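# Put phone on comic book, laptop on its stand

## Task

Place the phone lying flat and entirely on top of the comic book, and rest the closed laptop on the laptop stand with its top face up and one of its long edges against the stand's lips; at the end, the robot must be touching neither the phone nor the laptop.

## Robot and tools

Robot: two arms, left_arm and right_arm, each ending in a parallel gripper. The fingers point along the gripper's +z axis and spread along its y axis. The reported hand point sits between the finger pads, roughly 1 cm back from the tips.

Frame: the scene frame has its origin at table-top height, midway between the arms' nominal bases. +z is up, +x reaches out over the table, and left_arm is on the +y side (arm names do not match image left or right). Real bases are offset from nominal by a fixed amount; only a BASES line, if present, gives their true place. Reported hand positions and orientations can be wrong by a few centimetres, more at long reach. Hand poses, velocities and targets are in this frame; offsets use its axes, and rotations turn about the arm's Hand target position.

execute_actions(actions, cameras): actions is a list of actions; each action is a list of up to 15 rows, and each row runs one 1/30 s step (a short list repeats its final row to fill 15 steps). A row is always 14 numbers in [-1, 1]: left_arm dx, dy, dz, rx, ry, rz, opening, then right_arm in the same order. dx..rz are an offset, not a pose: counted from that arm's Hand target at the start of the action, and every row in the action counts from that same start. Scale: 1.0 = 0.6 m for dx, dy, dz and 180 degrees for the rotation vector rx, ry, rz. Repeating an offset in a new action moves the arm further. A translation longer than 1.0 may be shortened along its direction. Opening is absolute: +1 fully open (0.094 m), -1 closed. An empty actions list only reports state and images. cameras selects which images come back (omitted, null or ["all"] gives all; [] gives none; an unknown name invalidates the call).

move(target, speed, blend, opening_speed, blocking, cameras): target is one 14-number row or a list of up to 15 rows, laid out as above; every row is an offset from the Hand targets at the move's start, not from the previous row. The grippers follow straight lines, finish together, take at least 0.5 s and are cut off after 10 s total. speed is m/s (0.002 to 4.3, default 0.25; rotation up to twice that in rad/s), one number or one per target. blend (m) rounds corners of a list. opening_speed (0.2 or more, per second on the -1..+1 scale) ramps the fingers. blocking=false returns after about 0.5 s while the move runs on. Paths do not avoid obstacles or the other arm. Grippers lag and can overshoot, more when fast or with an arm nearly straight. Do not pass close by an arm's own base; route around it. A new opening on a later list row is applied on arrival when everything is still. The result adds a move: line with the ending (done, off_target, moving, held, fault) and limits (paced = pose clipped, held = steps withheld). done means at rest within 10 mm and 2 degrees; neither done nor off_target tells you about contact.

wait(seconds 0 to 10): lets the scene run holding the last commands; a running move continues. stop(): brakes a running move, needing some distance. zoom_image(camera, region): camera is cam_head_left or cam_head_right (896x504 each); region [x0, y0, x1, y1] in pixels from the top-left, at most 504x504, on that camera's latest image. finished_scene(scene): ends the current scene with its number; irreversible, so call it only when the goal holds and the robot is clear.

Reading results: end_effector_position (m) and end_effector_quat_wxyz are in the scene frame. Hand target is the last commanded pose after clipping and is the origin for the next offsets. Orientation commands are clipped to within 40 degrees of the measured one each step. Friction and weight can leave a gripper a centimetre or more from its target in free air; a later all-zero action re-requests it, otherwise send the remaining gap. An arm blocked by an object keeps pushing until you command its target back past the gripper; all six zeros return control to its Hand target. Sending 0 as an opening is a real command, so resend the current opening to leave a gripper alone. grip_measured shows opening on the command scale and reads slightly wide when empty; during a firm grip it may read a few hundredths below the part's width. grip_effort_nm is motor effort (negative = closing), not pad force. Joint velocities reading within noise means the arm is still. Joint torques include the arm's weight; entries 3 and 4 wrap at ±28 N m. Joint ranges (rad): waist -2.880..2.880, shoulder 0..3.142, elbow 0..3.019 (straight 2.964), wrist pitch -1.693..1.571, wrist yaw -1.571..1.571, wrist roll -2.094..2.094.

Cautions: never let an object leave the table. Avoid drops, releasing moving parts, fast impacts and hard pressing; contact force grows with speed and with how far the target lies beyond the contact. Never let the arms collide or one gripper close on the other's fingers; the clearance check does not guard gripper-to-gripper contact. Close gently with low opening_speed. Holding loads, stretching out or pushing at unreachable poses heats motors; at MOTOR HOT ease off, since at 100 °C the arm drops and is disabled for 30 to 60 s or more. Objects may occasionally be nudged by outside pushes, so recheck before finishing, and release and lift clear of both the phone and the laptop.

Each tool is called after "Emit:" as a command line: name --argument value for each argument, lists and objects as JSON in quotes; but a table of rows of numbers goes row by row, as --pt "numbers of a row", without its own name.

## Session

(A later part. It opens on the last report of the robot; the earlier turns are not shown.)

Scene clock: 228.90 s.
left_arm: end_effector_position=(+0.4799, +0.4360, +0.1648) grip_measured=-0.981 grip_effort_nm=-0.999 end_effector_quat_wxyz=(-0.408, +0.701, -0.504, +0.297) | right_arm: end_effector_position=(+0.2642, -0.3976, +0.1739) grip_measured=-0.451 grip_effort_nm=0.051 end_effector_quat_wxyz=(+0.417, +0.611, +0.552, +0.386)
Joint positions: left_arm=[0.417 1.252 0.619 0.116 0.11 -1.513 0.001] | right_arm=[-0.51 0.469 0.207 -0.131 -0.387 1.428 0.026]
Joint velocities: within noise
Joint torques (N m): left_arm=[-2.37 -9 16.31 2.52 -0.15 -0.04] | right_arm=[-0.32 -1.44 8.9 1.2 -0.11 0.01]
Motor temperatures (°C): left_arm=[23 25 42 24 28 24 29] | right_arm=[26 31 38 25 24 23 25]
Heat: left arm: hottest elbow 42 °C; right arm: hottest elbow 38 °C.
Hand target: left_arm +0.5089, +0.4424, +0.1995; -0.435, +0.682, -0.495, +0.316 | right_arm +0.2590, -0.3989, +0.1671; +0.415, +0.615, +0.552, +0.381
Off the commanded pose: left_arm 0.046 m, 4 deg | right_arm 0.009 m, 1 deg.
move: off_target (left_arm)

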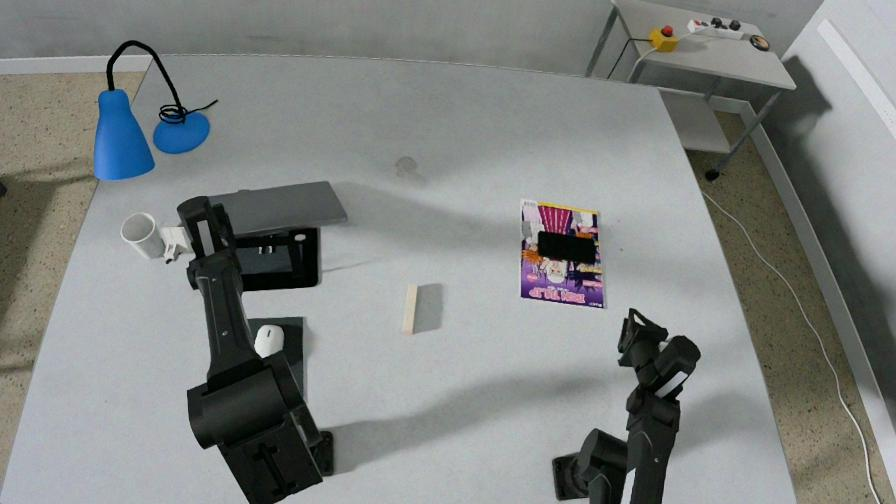

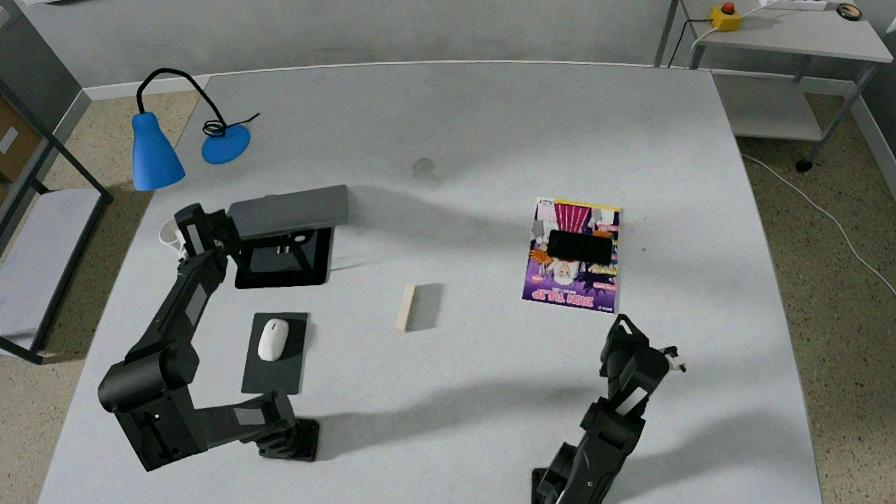

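Emit:
move --pt "0 0 0.05 0 0 0 -1 0 0 0 0 0 0 -0.45" --pt "-0.15 0 0.05 0 0 0 -1 0 0 0 0 0 0 -0.45" --pt "-0.15 0 -0.02 0 0 0 -1 0 0 0 0 0 0 -0.45" --pt "-0.06 0 -0.015 0 0 0 -1 0 0 0 0 0 0 -0.45" --speed 0.1

Emit:
zoom_image --camera "cam_head_left" --region '[180, 160, 360, 310]'

Emit:
move --target '[0.025,0,0.0,0,0,0,-1,0,0,0,0,0,0,-0.45]' --speed 0.05

Emit:
zoom_image --camera "cam_head_left" --region '[180, 160, 360, 310]'

Scene clock: 239.27 s.
left_arm: end_effector_position=(+0.4456, +0.4345, +0.1578) grip_measured=-0.981 grip_effort_nm=-0.999 end_effector_quat_wxyz=(-0.410, +0.700, -0.503, +0.299) | right_arm: end_effector_position=(+0.2642, -0.3976, +0.1739) grip_measured=-0.451 grip_effort_nm=0.056 end_effector_quat_wxyz=(+0.417, +0.611, +0.552, +0.386)
Joint positions: left_arm=[0.462 1.172 0.532 0.127 0.152 -1.493 0.001] | right_arm=[-0.51 0.469 0.207 -0.131 -0.387 1.428 0.026]
Joint velocities: within noise
Joint torques (N m): left_arm=[-2.55 -7.24 15.6 2.19 -0.11 0.02] | right_arm=[-0.38 -1.44 8.92 1.18 -0.11 0.02]
Motor temperatures (°C): left_arm=[23 25 42 24 28 24 29] | right_arm=[26 31 38 25 24 23 25]
Heat: left arm: hottest elbow 42 °C; right arm: hottest elbow 38 °C.
Hand target: left_arm +0.4730, +0.4424, +0.1908; -0.435, +0.682, -0.495, +0.316 | right_arm +0.2590, -0.3989, +0.1671; +0.415, +0.615, +0.552, +0.381
Off the commanded pose: left_arm 0.043 m, 4 deg | right_arm 0.009 m, 1 deg.
move: off_target (left_arm)

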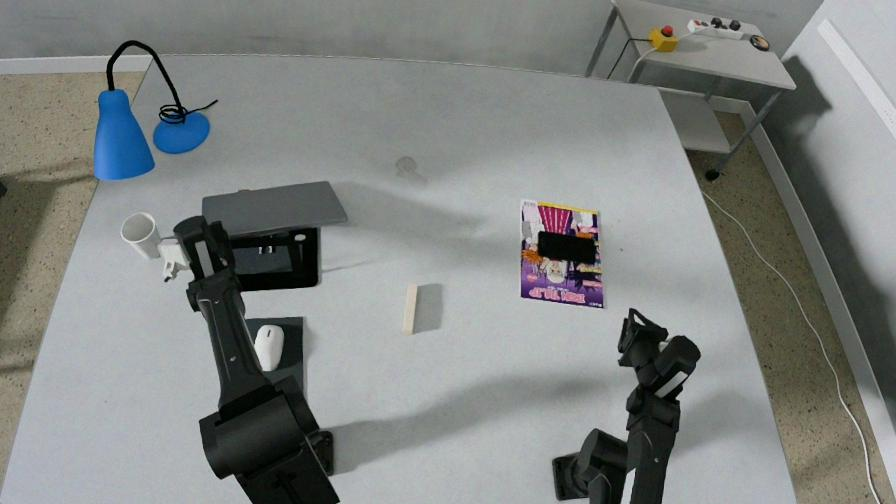

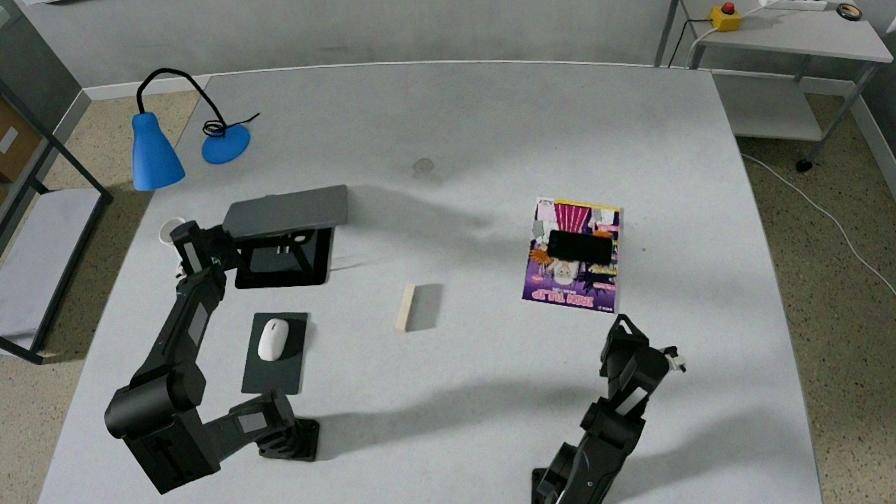

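Scaled by 2.800.

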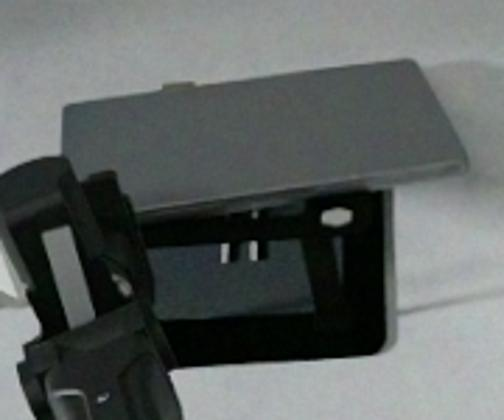

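Scene clock: 240.20 s.
left_arm: end_effector_position=(+0.4592, +0.4352, +0.1566) grip_measured=-0.981 grip_effort_nm=-0.999 end_effector_quat_wxyz=(-0.409, +0.701, -0.503, +0.298) | right_arm: end_effector_position=(+0.2642, -0.3976, +0.1739) grip_measured=-0.451 grip_effort_nm=0.056 end_effector_quat_wxyz=(+0.417, +0.611, +0.552, +0.386)
Joint positions: left_arm=[0.443 1.213 0.561 0.136 0.134 -1.502 0.001] | right_arm=[-0.51 0.469 0.207 -0.131 -0.387 1.428 0.026]
Joint velocities: within noise
Joint torques (N m): left_arm=[-2.32 -8.18 15.82 2.67 -0.11 0.01] | right_arm=[-0.26 -1.44 8.94 1.18 -0.11 0.01]
Motor temperatures (°C): left_arm=[23 25 42 24 28 24 29] | right_arm=[26 31 38 25 24 23 25]
Heat: left arm: hottest elbow 42 °C; right arm: hottest elbow 38 °C.
Hand target: left_arm +0.4879, +0.4424, +0.1906; -0.435, +0.682, -0.495, +0.316 | right_arm +0.2590, -0.3989, +0.1671; +0.415, +0.615, +0.552, +0.381
Off the commanded pose: left_arm 0.045 m, 4 deg | right_arm 0.009 m, 1 deg.
move: off_target (left_arm)

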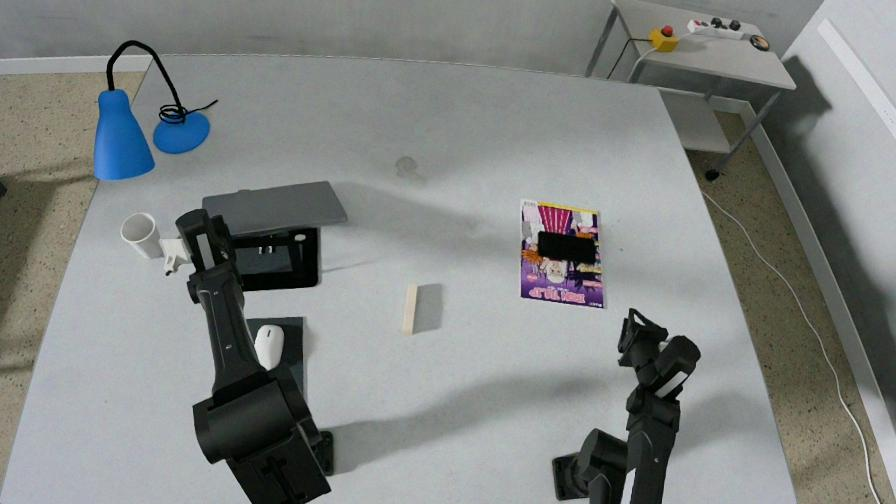

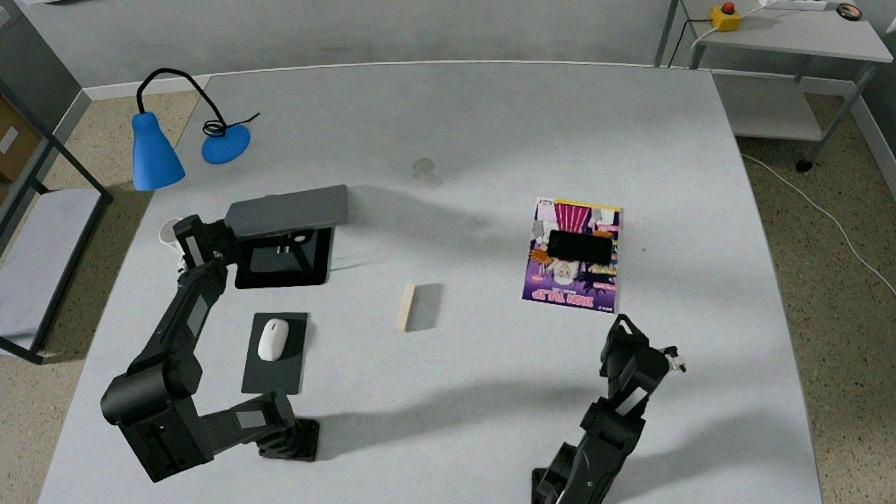

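Scaled by 2.800.

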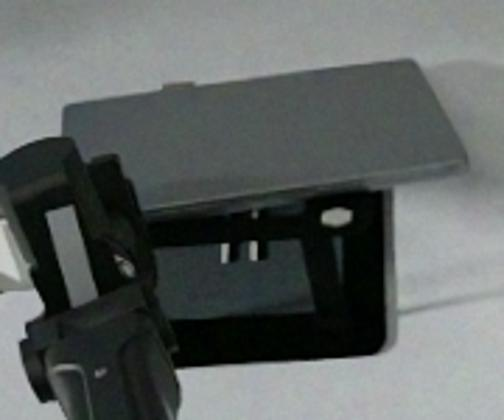

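Emit:
move --pt "0 0 0.04 0 0 0 -1 0 0 0 0 0 0 -0.45" --pt "-0.14 0 0.03 0 0 0 -1 0 0 0 0 0 0 -0.45" --pt "-0.14 0 -0.045 0 0 0 -1 0 0 0 0 0 0 -0.45" --pt "-0.06 0 -0.04 0 0 0 -1 0 0 0 0 0 0 -0.45" --speed 0.1

Emit:
zoom_image --camera "cam_head_left" --region '[180, 160, 360, 310]'

Emit:
move --target '[0.03,0,0.0,0,0,0,-1,0,0,0,0,0,0,-0.45]' --speed 0.05

Emit:
zoom_image --camera "cam_head_left" --region '[180, 160, 360, 310]'

Scene clock: 246.17 s.
left_arm: end_effector_position=(+0.4250, +0.4428, +0.1495) grip_measured=-0.981 grip_effort_nm=-0.994 end_effector_quat_wxyz=(-0.429, +0.695, -0.493, +0.299) | right_arm: end_effector_position=(+0.2642, -0.3976, +0.1739) grip_measured=-0.451 grip_effort_nm=0.061 end_effector_quat_wxyz=(+0.417, +0.611, +0.552, +0.386)
Joint positions: left_arm=[0.508 1.152 0.464 0.211 0.171 -1.476 0.001] | right_arm=[-0.51 0.469 0.207 -0.131 -0.387 1.428 0.026]
Joint velocities: within noise
Joint torques (N m): left_arm=[-3.78 -5.25 14.5 2.24 0.15 -0.09] | right_arm=[-0.38 -1.49 8.94 1.18 -0.11 0.02]
Motor temperatures (°C): left_arm=[23 25 42 24 28 24 29] | right_arm=[26 31 38 25 24 23 25]
Heat: left arm: hottest elbow 42 °C; right arm: hottest elbow 38 °C.
Hand target: left_arm +0.4520, +0.4422, +0.1667; -0.435, +0.682, -0.495, +0.317 | right_arm +0.2590, -0.3989, +0.1671; +0.415, +0.615, +0.552, +0.381
Off the commanded pose: left_arm 0.032 m, 3 deg | right_arm 0.009 m, 1 deg.
move: off_target (left_arm)

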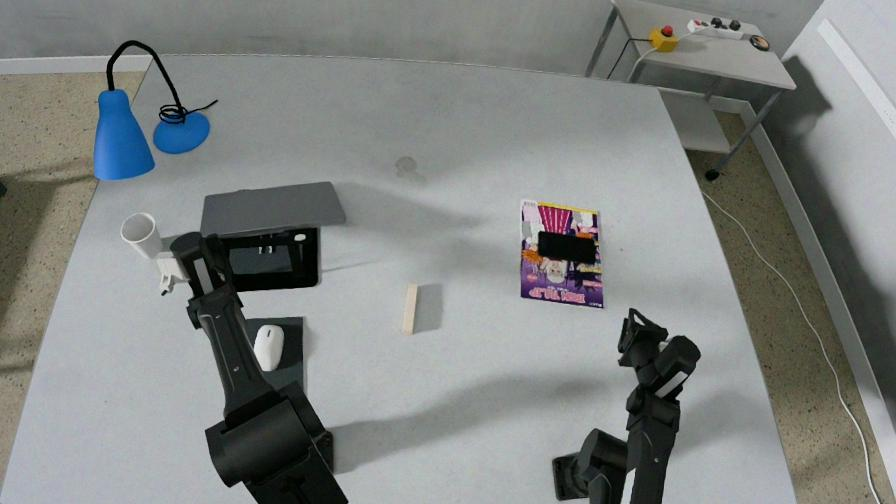

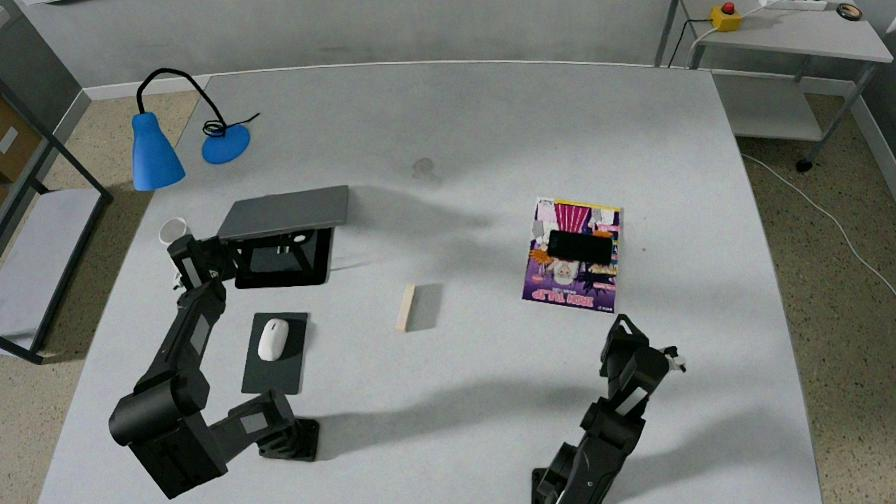

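Scaled by 2.800.

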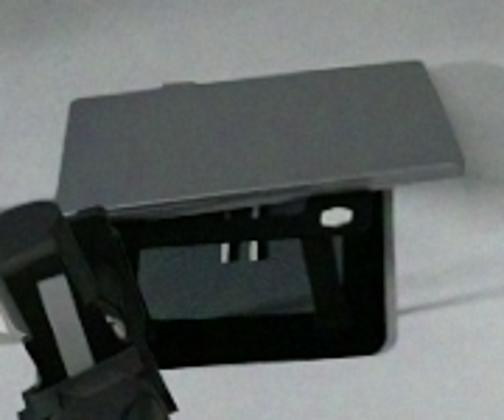

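Scene clock: 247.10 s.
left_arm: end_effector_position=(+0.4380, +0.4471, +0.1464) grip_measured=-0.981 grip_effort_nm=-0.994 end_effector_quat_wxyz=(-0.428, +0.701, -0.489, +0.294) | right_arm: end_effector_position=(+0.2642, -0.3976, +0.1739) grip_measured=-0.451 grip_effort_nm=0.056 end_effector_quat_wxyz=(+0.417, +0.611, +0.552, +0.386)
Joint positions: left_arm=[0.491 1.201 0.495 0.221 0.142 -1.489 0.001] | right_arm=[-0.51 0.469 0.207 -0.131 -0.387 1.428 0.026]
Joint velocities: within noise
Joint torques (N m): left_arm=[-4.78 -6.65 15.01 2.22 0.4 -0.02] | right_arm=[-0.32 -1.44 8.94 1.18 -0.11 0.01]
Motor temperatures (°C): left_arm=[23 25 42 24 28 24 29] | right_arm=[26 31 38 25 24 23 25]
Heat: left arm: hottest elbow 42 °C; right arm: hottest elbow 38 °C.
Hand target: left_arm +0.4700, +0.4423, +0.1667; -0.435, +0.682, -0.495, +0.317 | right_arm +0.2590, -0.3989, +0.1671; +0.415, +0.615, +0.552, +0.381
Off the commanded pose: left_arm 0.038 m, 4 deg | right_arm 0.009 m, 1 deg.
move: off_target (left_arm)

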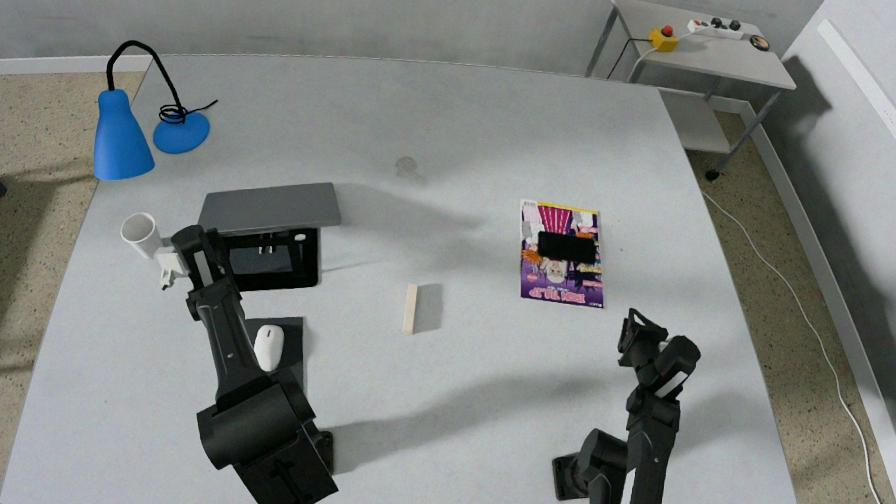

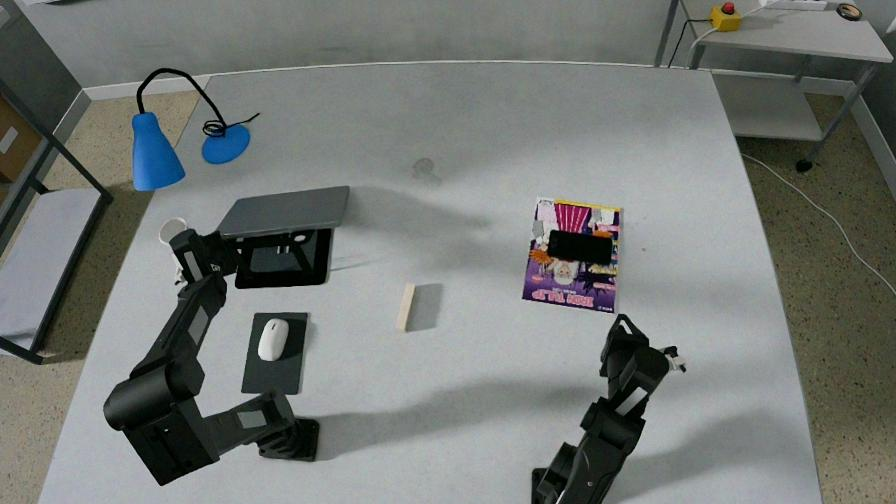

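Scaled by 2.800.

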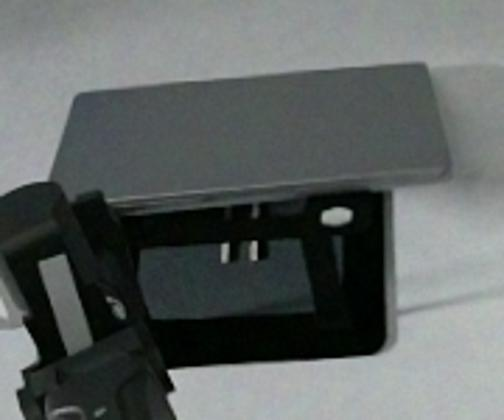

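Emit:
move --target '[0.012,0,0.0,0,0,0,-1,0,0,0,0,0,0,-0.45]' --speed 0.04

Emit:
zoom_image --camera "cam_head_left" --region '[180, 160, 360, 310]'

Scene clock: 249.83 s.
left_arm: end_effector_position=(+0.4421, +0.4500, +0.1452) grip_measured=-0.981 grip_effort_nm=-0.994 end_effector_quat_wxyz=(-0.428, +0.704, -0.487, +0.291) | right_arm: end_effector_position=(+0.2642, -0.3976, +0.1739) grip_measured=-0.451 grip_effort_nm=0.061 end_effector_quat_wxyz=(+0.417, +0.611, +0.552, +0.386)
Joint positions: left_arm=[0.487 1.218 0.507 0.223 0.129 -1.494 0.001] | right_arm=[-0.51 0.469 0.207 -0.131 -0.387 1.427 0.026]
Joint velocities: within noise
Joint torques (N m): left_arm=[-5.54 -6.24 15.04 2.26 0.56 -0.06] | right_arm=[-0.32 -1.49 8.92 1.18 -0.11 0.01]
Motor temperatures (°C): left_arm=[23 25 42 24 28 24 29] | right_arm=[26 31 38 25 24 23 25]
Heat: left arm: hottest elbow 42 °C; right arm: hottest elbow 38 °C.
Hand target: left_arm +0.4771, +0.4424, +0.1666; -0.435, +0.682, -0.495, +0.316 | right_arm +0.2590, -0.3989, +0.1671; +0.415, +0.615, +0.552, +0.381
Off the commanded pose: left_arm 0.042 m, 4 deg | right_arm 0.009 m, 1 deg.
move: off_target (left_arm)

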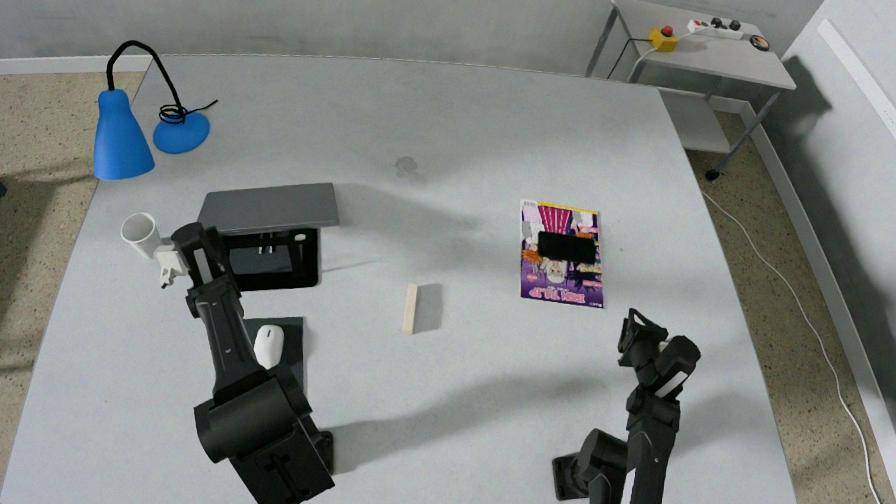

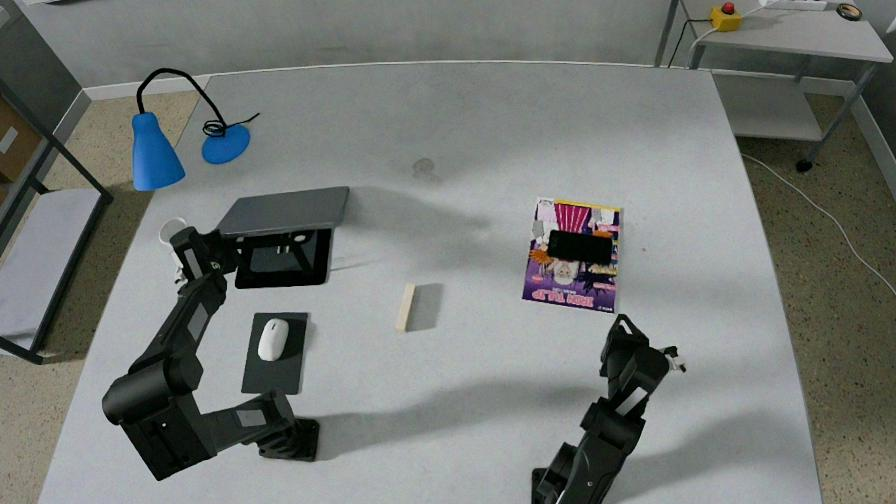

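Scaled by 2.800.

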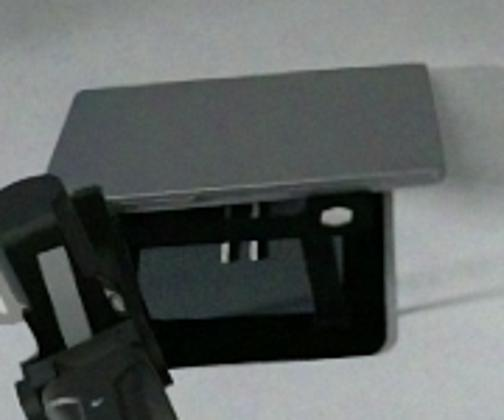

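Emit:
move --target '[0.014,0,0.0,0,0,0,-1,0,0,0,0,0,0,-0.45]' --speed 0.04 --cameras '[]'

Emit:
move --target '[-0.12,-0.01,0.0,0,0,0,-1,0,0,0,0,0,0,-0.45]' --speed 0.1

Emit:
zoom_image --camera "cam_head_left" --region '[180, 160, 360, 310]'

Scene clock: 253.30 s.
left_arm: end_effector_position=(+0.4498, +0.4500, +0.1443) grip_measured=-0.981 grip_effort_nm=-0.994 end_effector_quat_wxyz=(-0.427, +0.705, -0.488, +0.290) | right_arm: end_effector_position=(+0.2642, -0.3976, +0.1739) grip_measured=-0.451 grip_effort_nm=0.056 end_effector_quat_wxyz=(+0.417, +0.611, +0.552, +0.386)
Joint positions: left_arm=[0.475 1.241 0.524 0.226 0.119 -1.498 0.001] | right_arm=[-0.51 0.469 0.207 -0.131 -0.387 1.427 0.026]
Joint velocities: within noise
Joint torques (N m): left_arm=[-4.89 -6.12 15.34 2.39 0.55 -0.05] | right_arm=[-0.32 -1.44 8.94 1.2 -0.12 0.02]
Motor temperatures (°C): left_arm=[23 25 42 24 28 24 29] | right_arm=[26 31 38 25 24 23 25]
Heat: left arm: hottest elbow 42 °C; right arm: hottest elbow 38 °C.
Hand target: left_arm +0.4857, +0.4423, +0.1666; -0.435, +0.682, -0.495, +0.317 | right_arm +0.2590, -0.3989, +0.1671; +0.415, +0.615, +0.552, +0.381
Off the commanded pose: left_arm 0.043 m, 4 deg | right_arm 0.009 m, 1 deg.
move: off_target (left_arm)
No camera images: "cameras" was empty.

Scene clock: 254.63 s.
left_arm: end_effector_position=(+0.4200, +0.4333, +0.1660) grip_measured=-0.981 grip_effort_nm=-0.999 end_effector_quat_wxyz=(-0.431, +0.682, -0.496, +0.321) | right_arm: end_effector_position=(+0.2642, -0.3976, +0.1739) grip_measured=-0.451 grip_effort_nm=0.051 end_effector_quat_wxyz=(+0.417, +0.611, +0.552, +0.386)
Joint positions: left_arm=[0.513 1.089 0.452 0.19 0.216 -1.479 0.001] | right_arm=[-0.51 0.469 0.207 -0.131 -0.387 1.427 0.026]
Joint velocities: within noise
Joint torques (N m): left_arm=[-0.91 -8.82 8.84 1.35 0.13 0.21] | right_arm=[-0.38 -1.38 8.92 1.17 -0.11 0.02]
Motor temperatures (°C): left_arm=[23 25 42 24 28 24 29] | right_arm=[26 31 38 25 24 23 25]
Heat: left arm: hottest elbow 42 °C; right arm: hottest elbow 38 °C.
Hand target: left_arm +0.4136, +0.4362, +0.1667; -0.435, +0.682, -0.495, +0.317 | right_arm +0.2590, -0.3989, +0.1671; +0.415, +0.615, +0.552, +0.381
Off the commanded pose: left_arm 0.007 m, 1 deg | right_arm 0.009 m, 1 deg.
move: done

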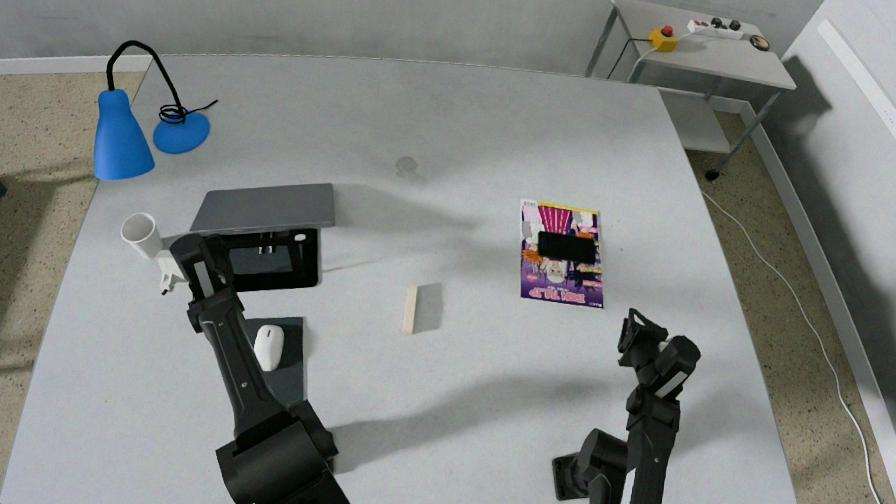

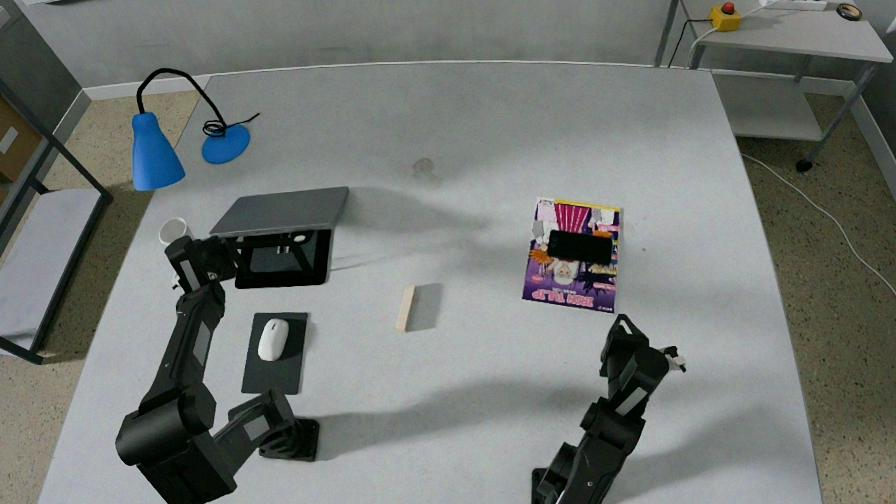

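Scaled by 2.800.

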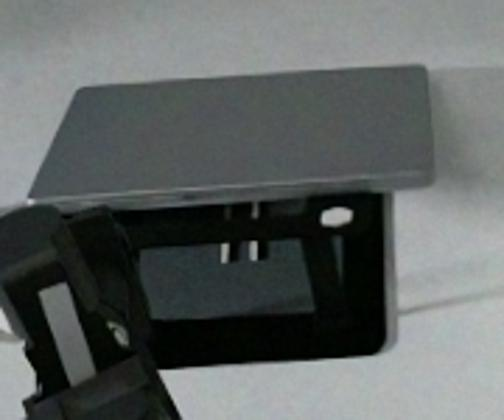

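Emit:
move --target '[-0.12,-0.03,0.05,0,0,0,-1,0,0,0,0,0,0,-0.45]' --speed 0.15

Emit:
zoom_image --camera "cam_head_left" --region '[180, 160, 360, 310]'

Scene clock: 260.50 s.
left_arm: end_effector_position=(+0.3467, +0.4162, +0.1984) grip_measured=-0.981 grip_effort_nm=-0.999 end_effector_quat_wxyz=(-0.433, +0.681, -0.496, +0.321) | right_arm: end_effector_position=(+0.2642, -0.3976, +0.1739) grip_measured=-0.451 grip_effort_nm=0.056 end_effector_quat_wxyz=(+0.417, +0.611, +0.552, +0.386)
Joint positions: left_arm=[0.623 0.727 0.38 -0.11 0.315 -1.429 0.001] | right_arm=[-0.51 0.469 0.207 -0.131 -0.387 1.427 0.026]
Joint velocities: within noise
Joint torques (N m): left_arm=[-0.38 -4.25 10.69 1.46 0.1 0.16] | right_arm=[-0.32 -1.44 8.91 1.18 -0.11 0.02]
Motor temperatures (°C): left_arm=[23 25 41 24 28 24 29] | right_arm=[26 31 38 25 24 23 25]
Heat: left arm: hottest elbow 41 °C; right arm: hottest elbow 38 °C.
Hand target: left_arm +0.3415, +0.4183, +0.1966; -0.435, +0.682, -0.495, +0.316 | right_arm +0.2590, -0.3989, +0.1671; +0.415, +0.615, +0.552, +0.381
Off the commanded pose: left_arm 0.006 m, 1 deg | right_arm 0.009 m, 1 deg.
move: done

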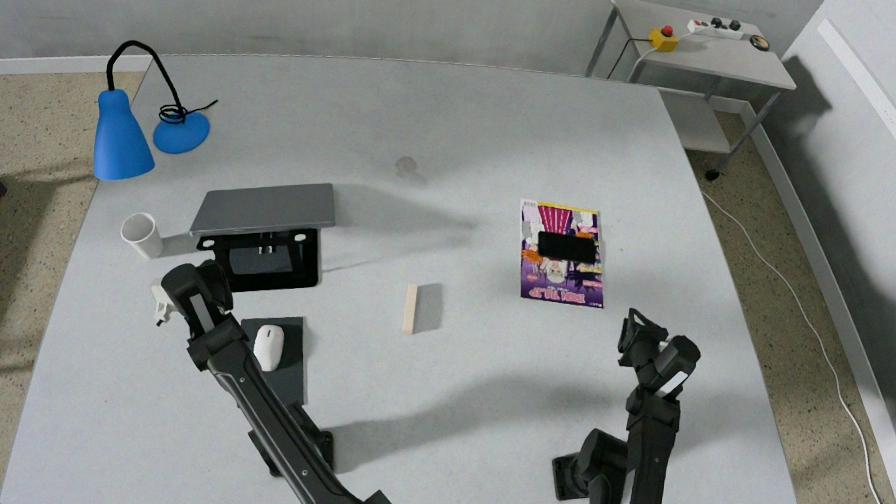

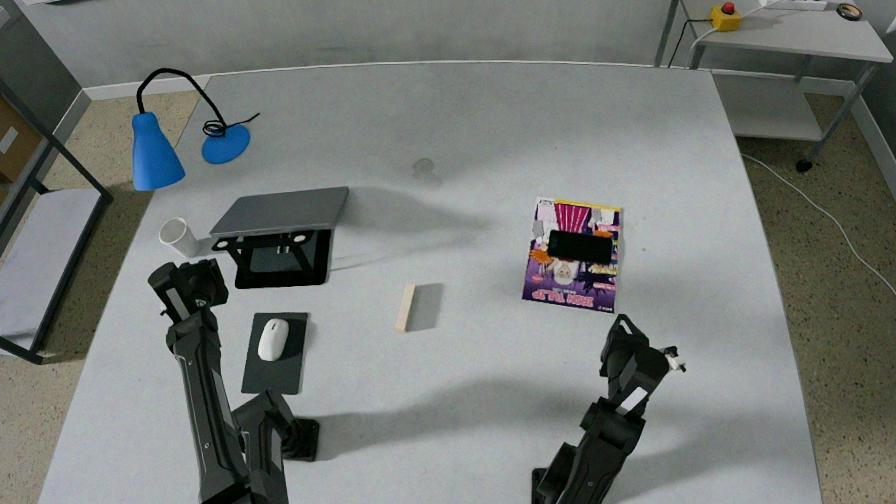

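Scaled by 2.800.

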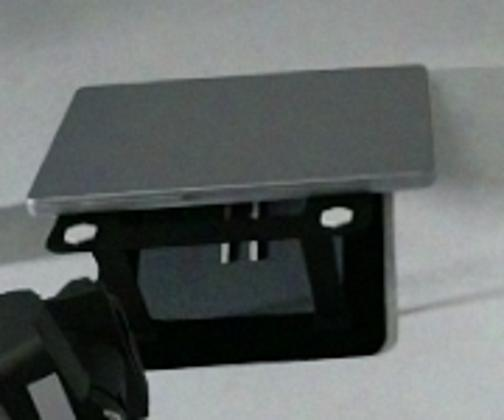

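Square and centred.

Emit:
finished_scene --scene 2

The scene is finished: the task was done.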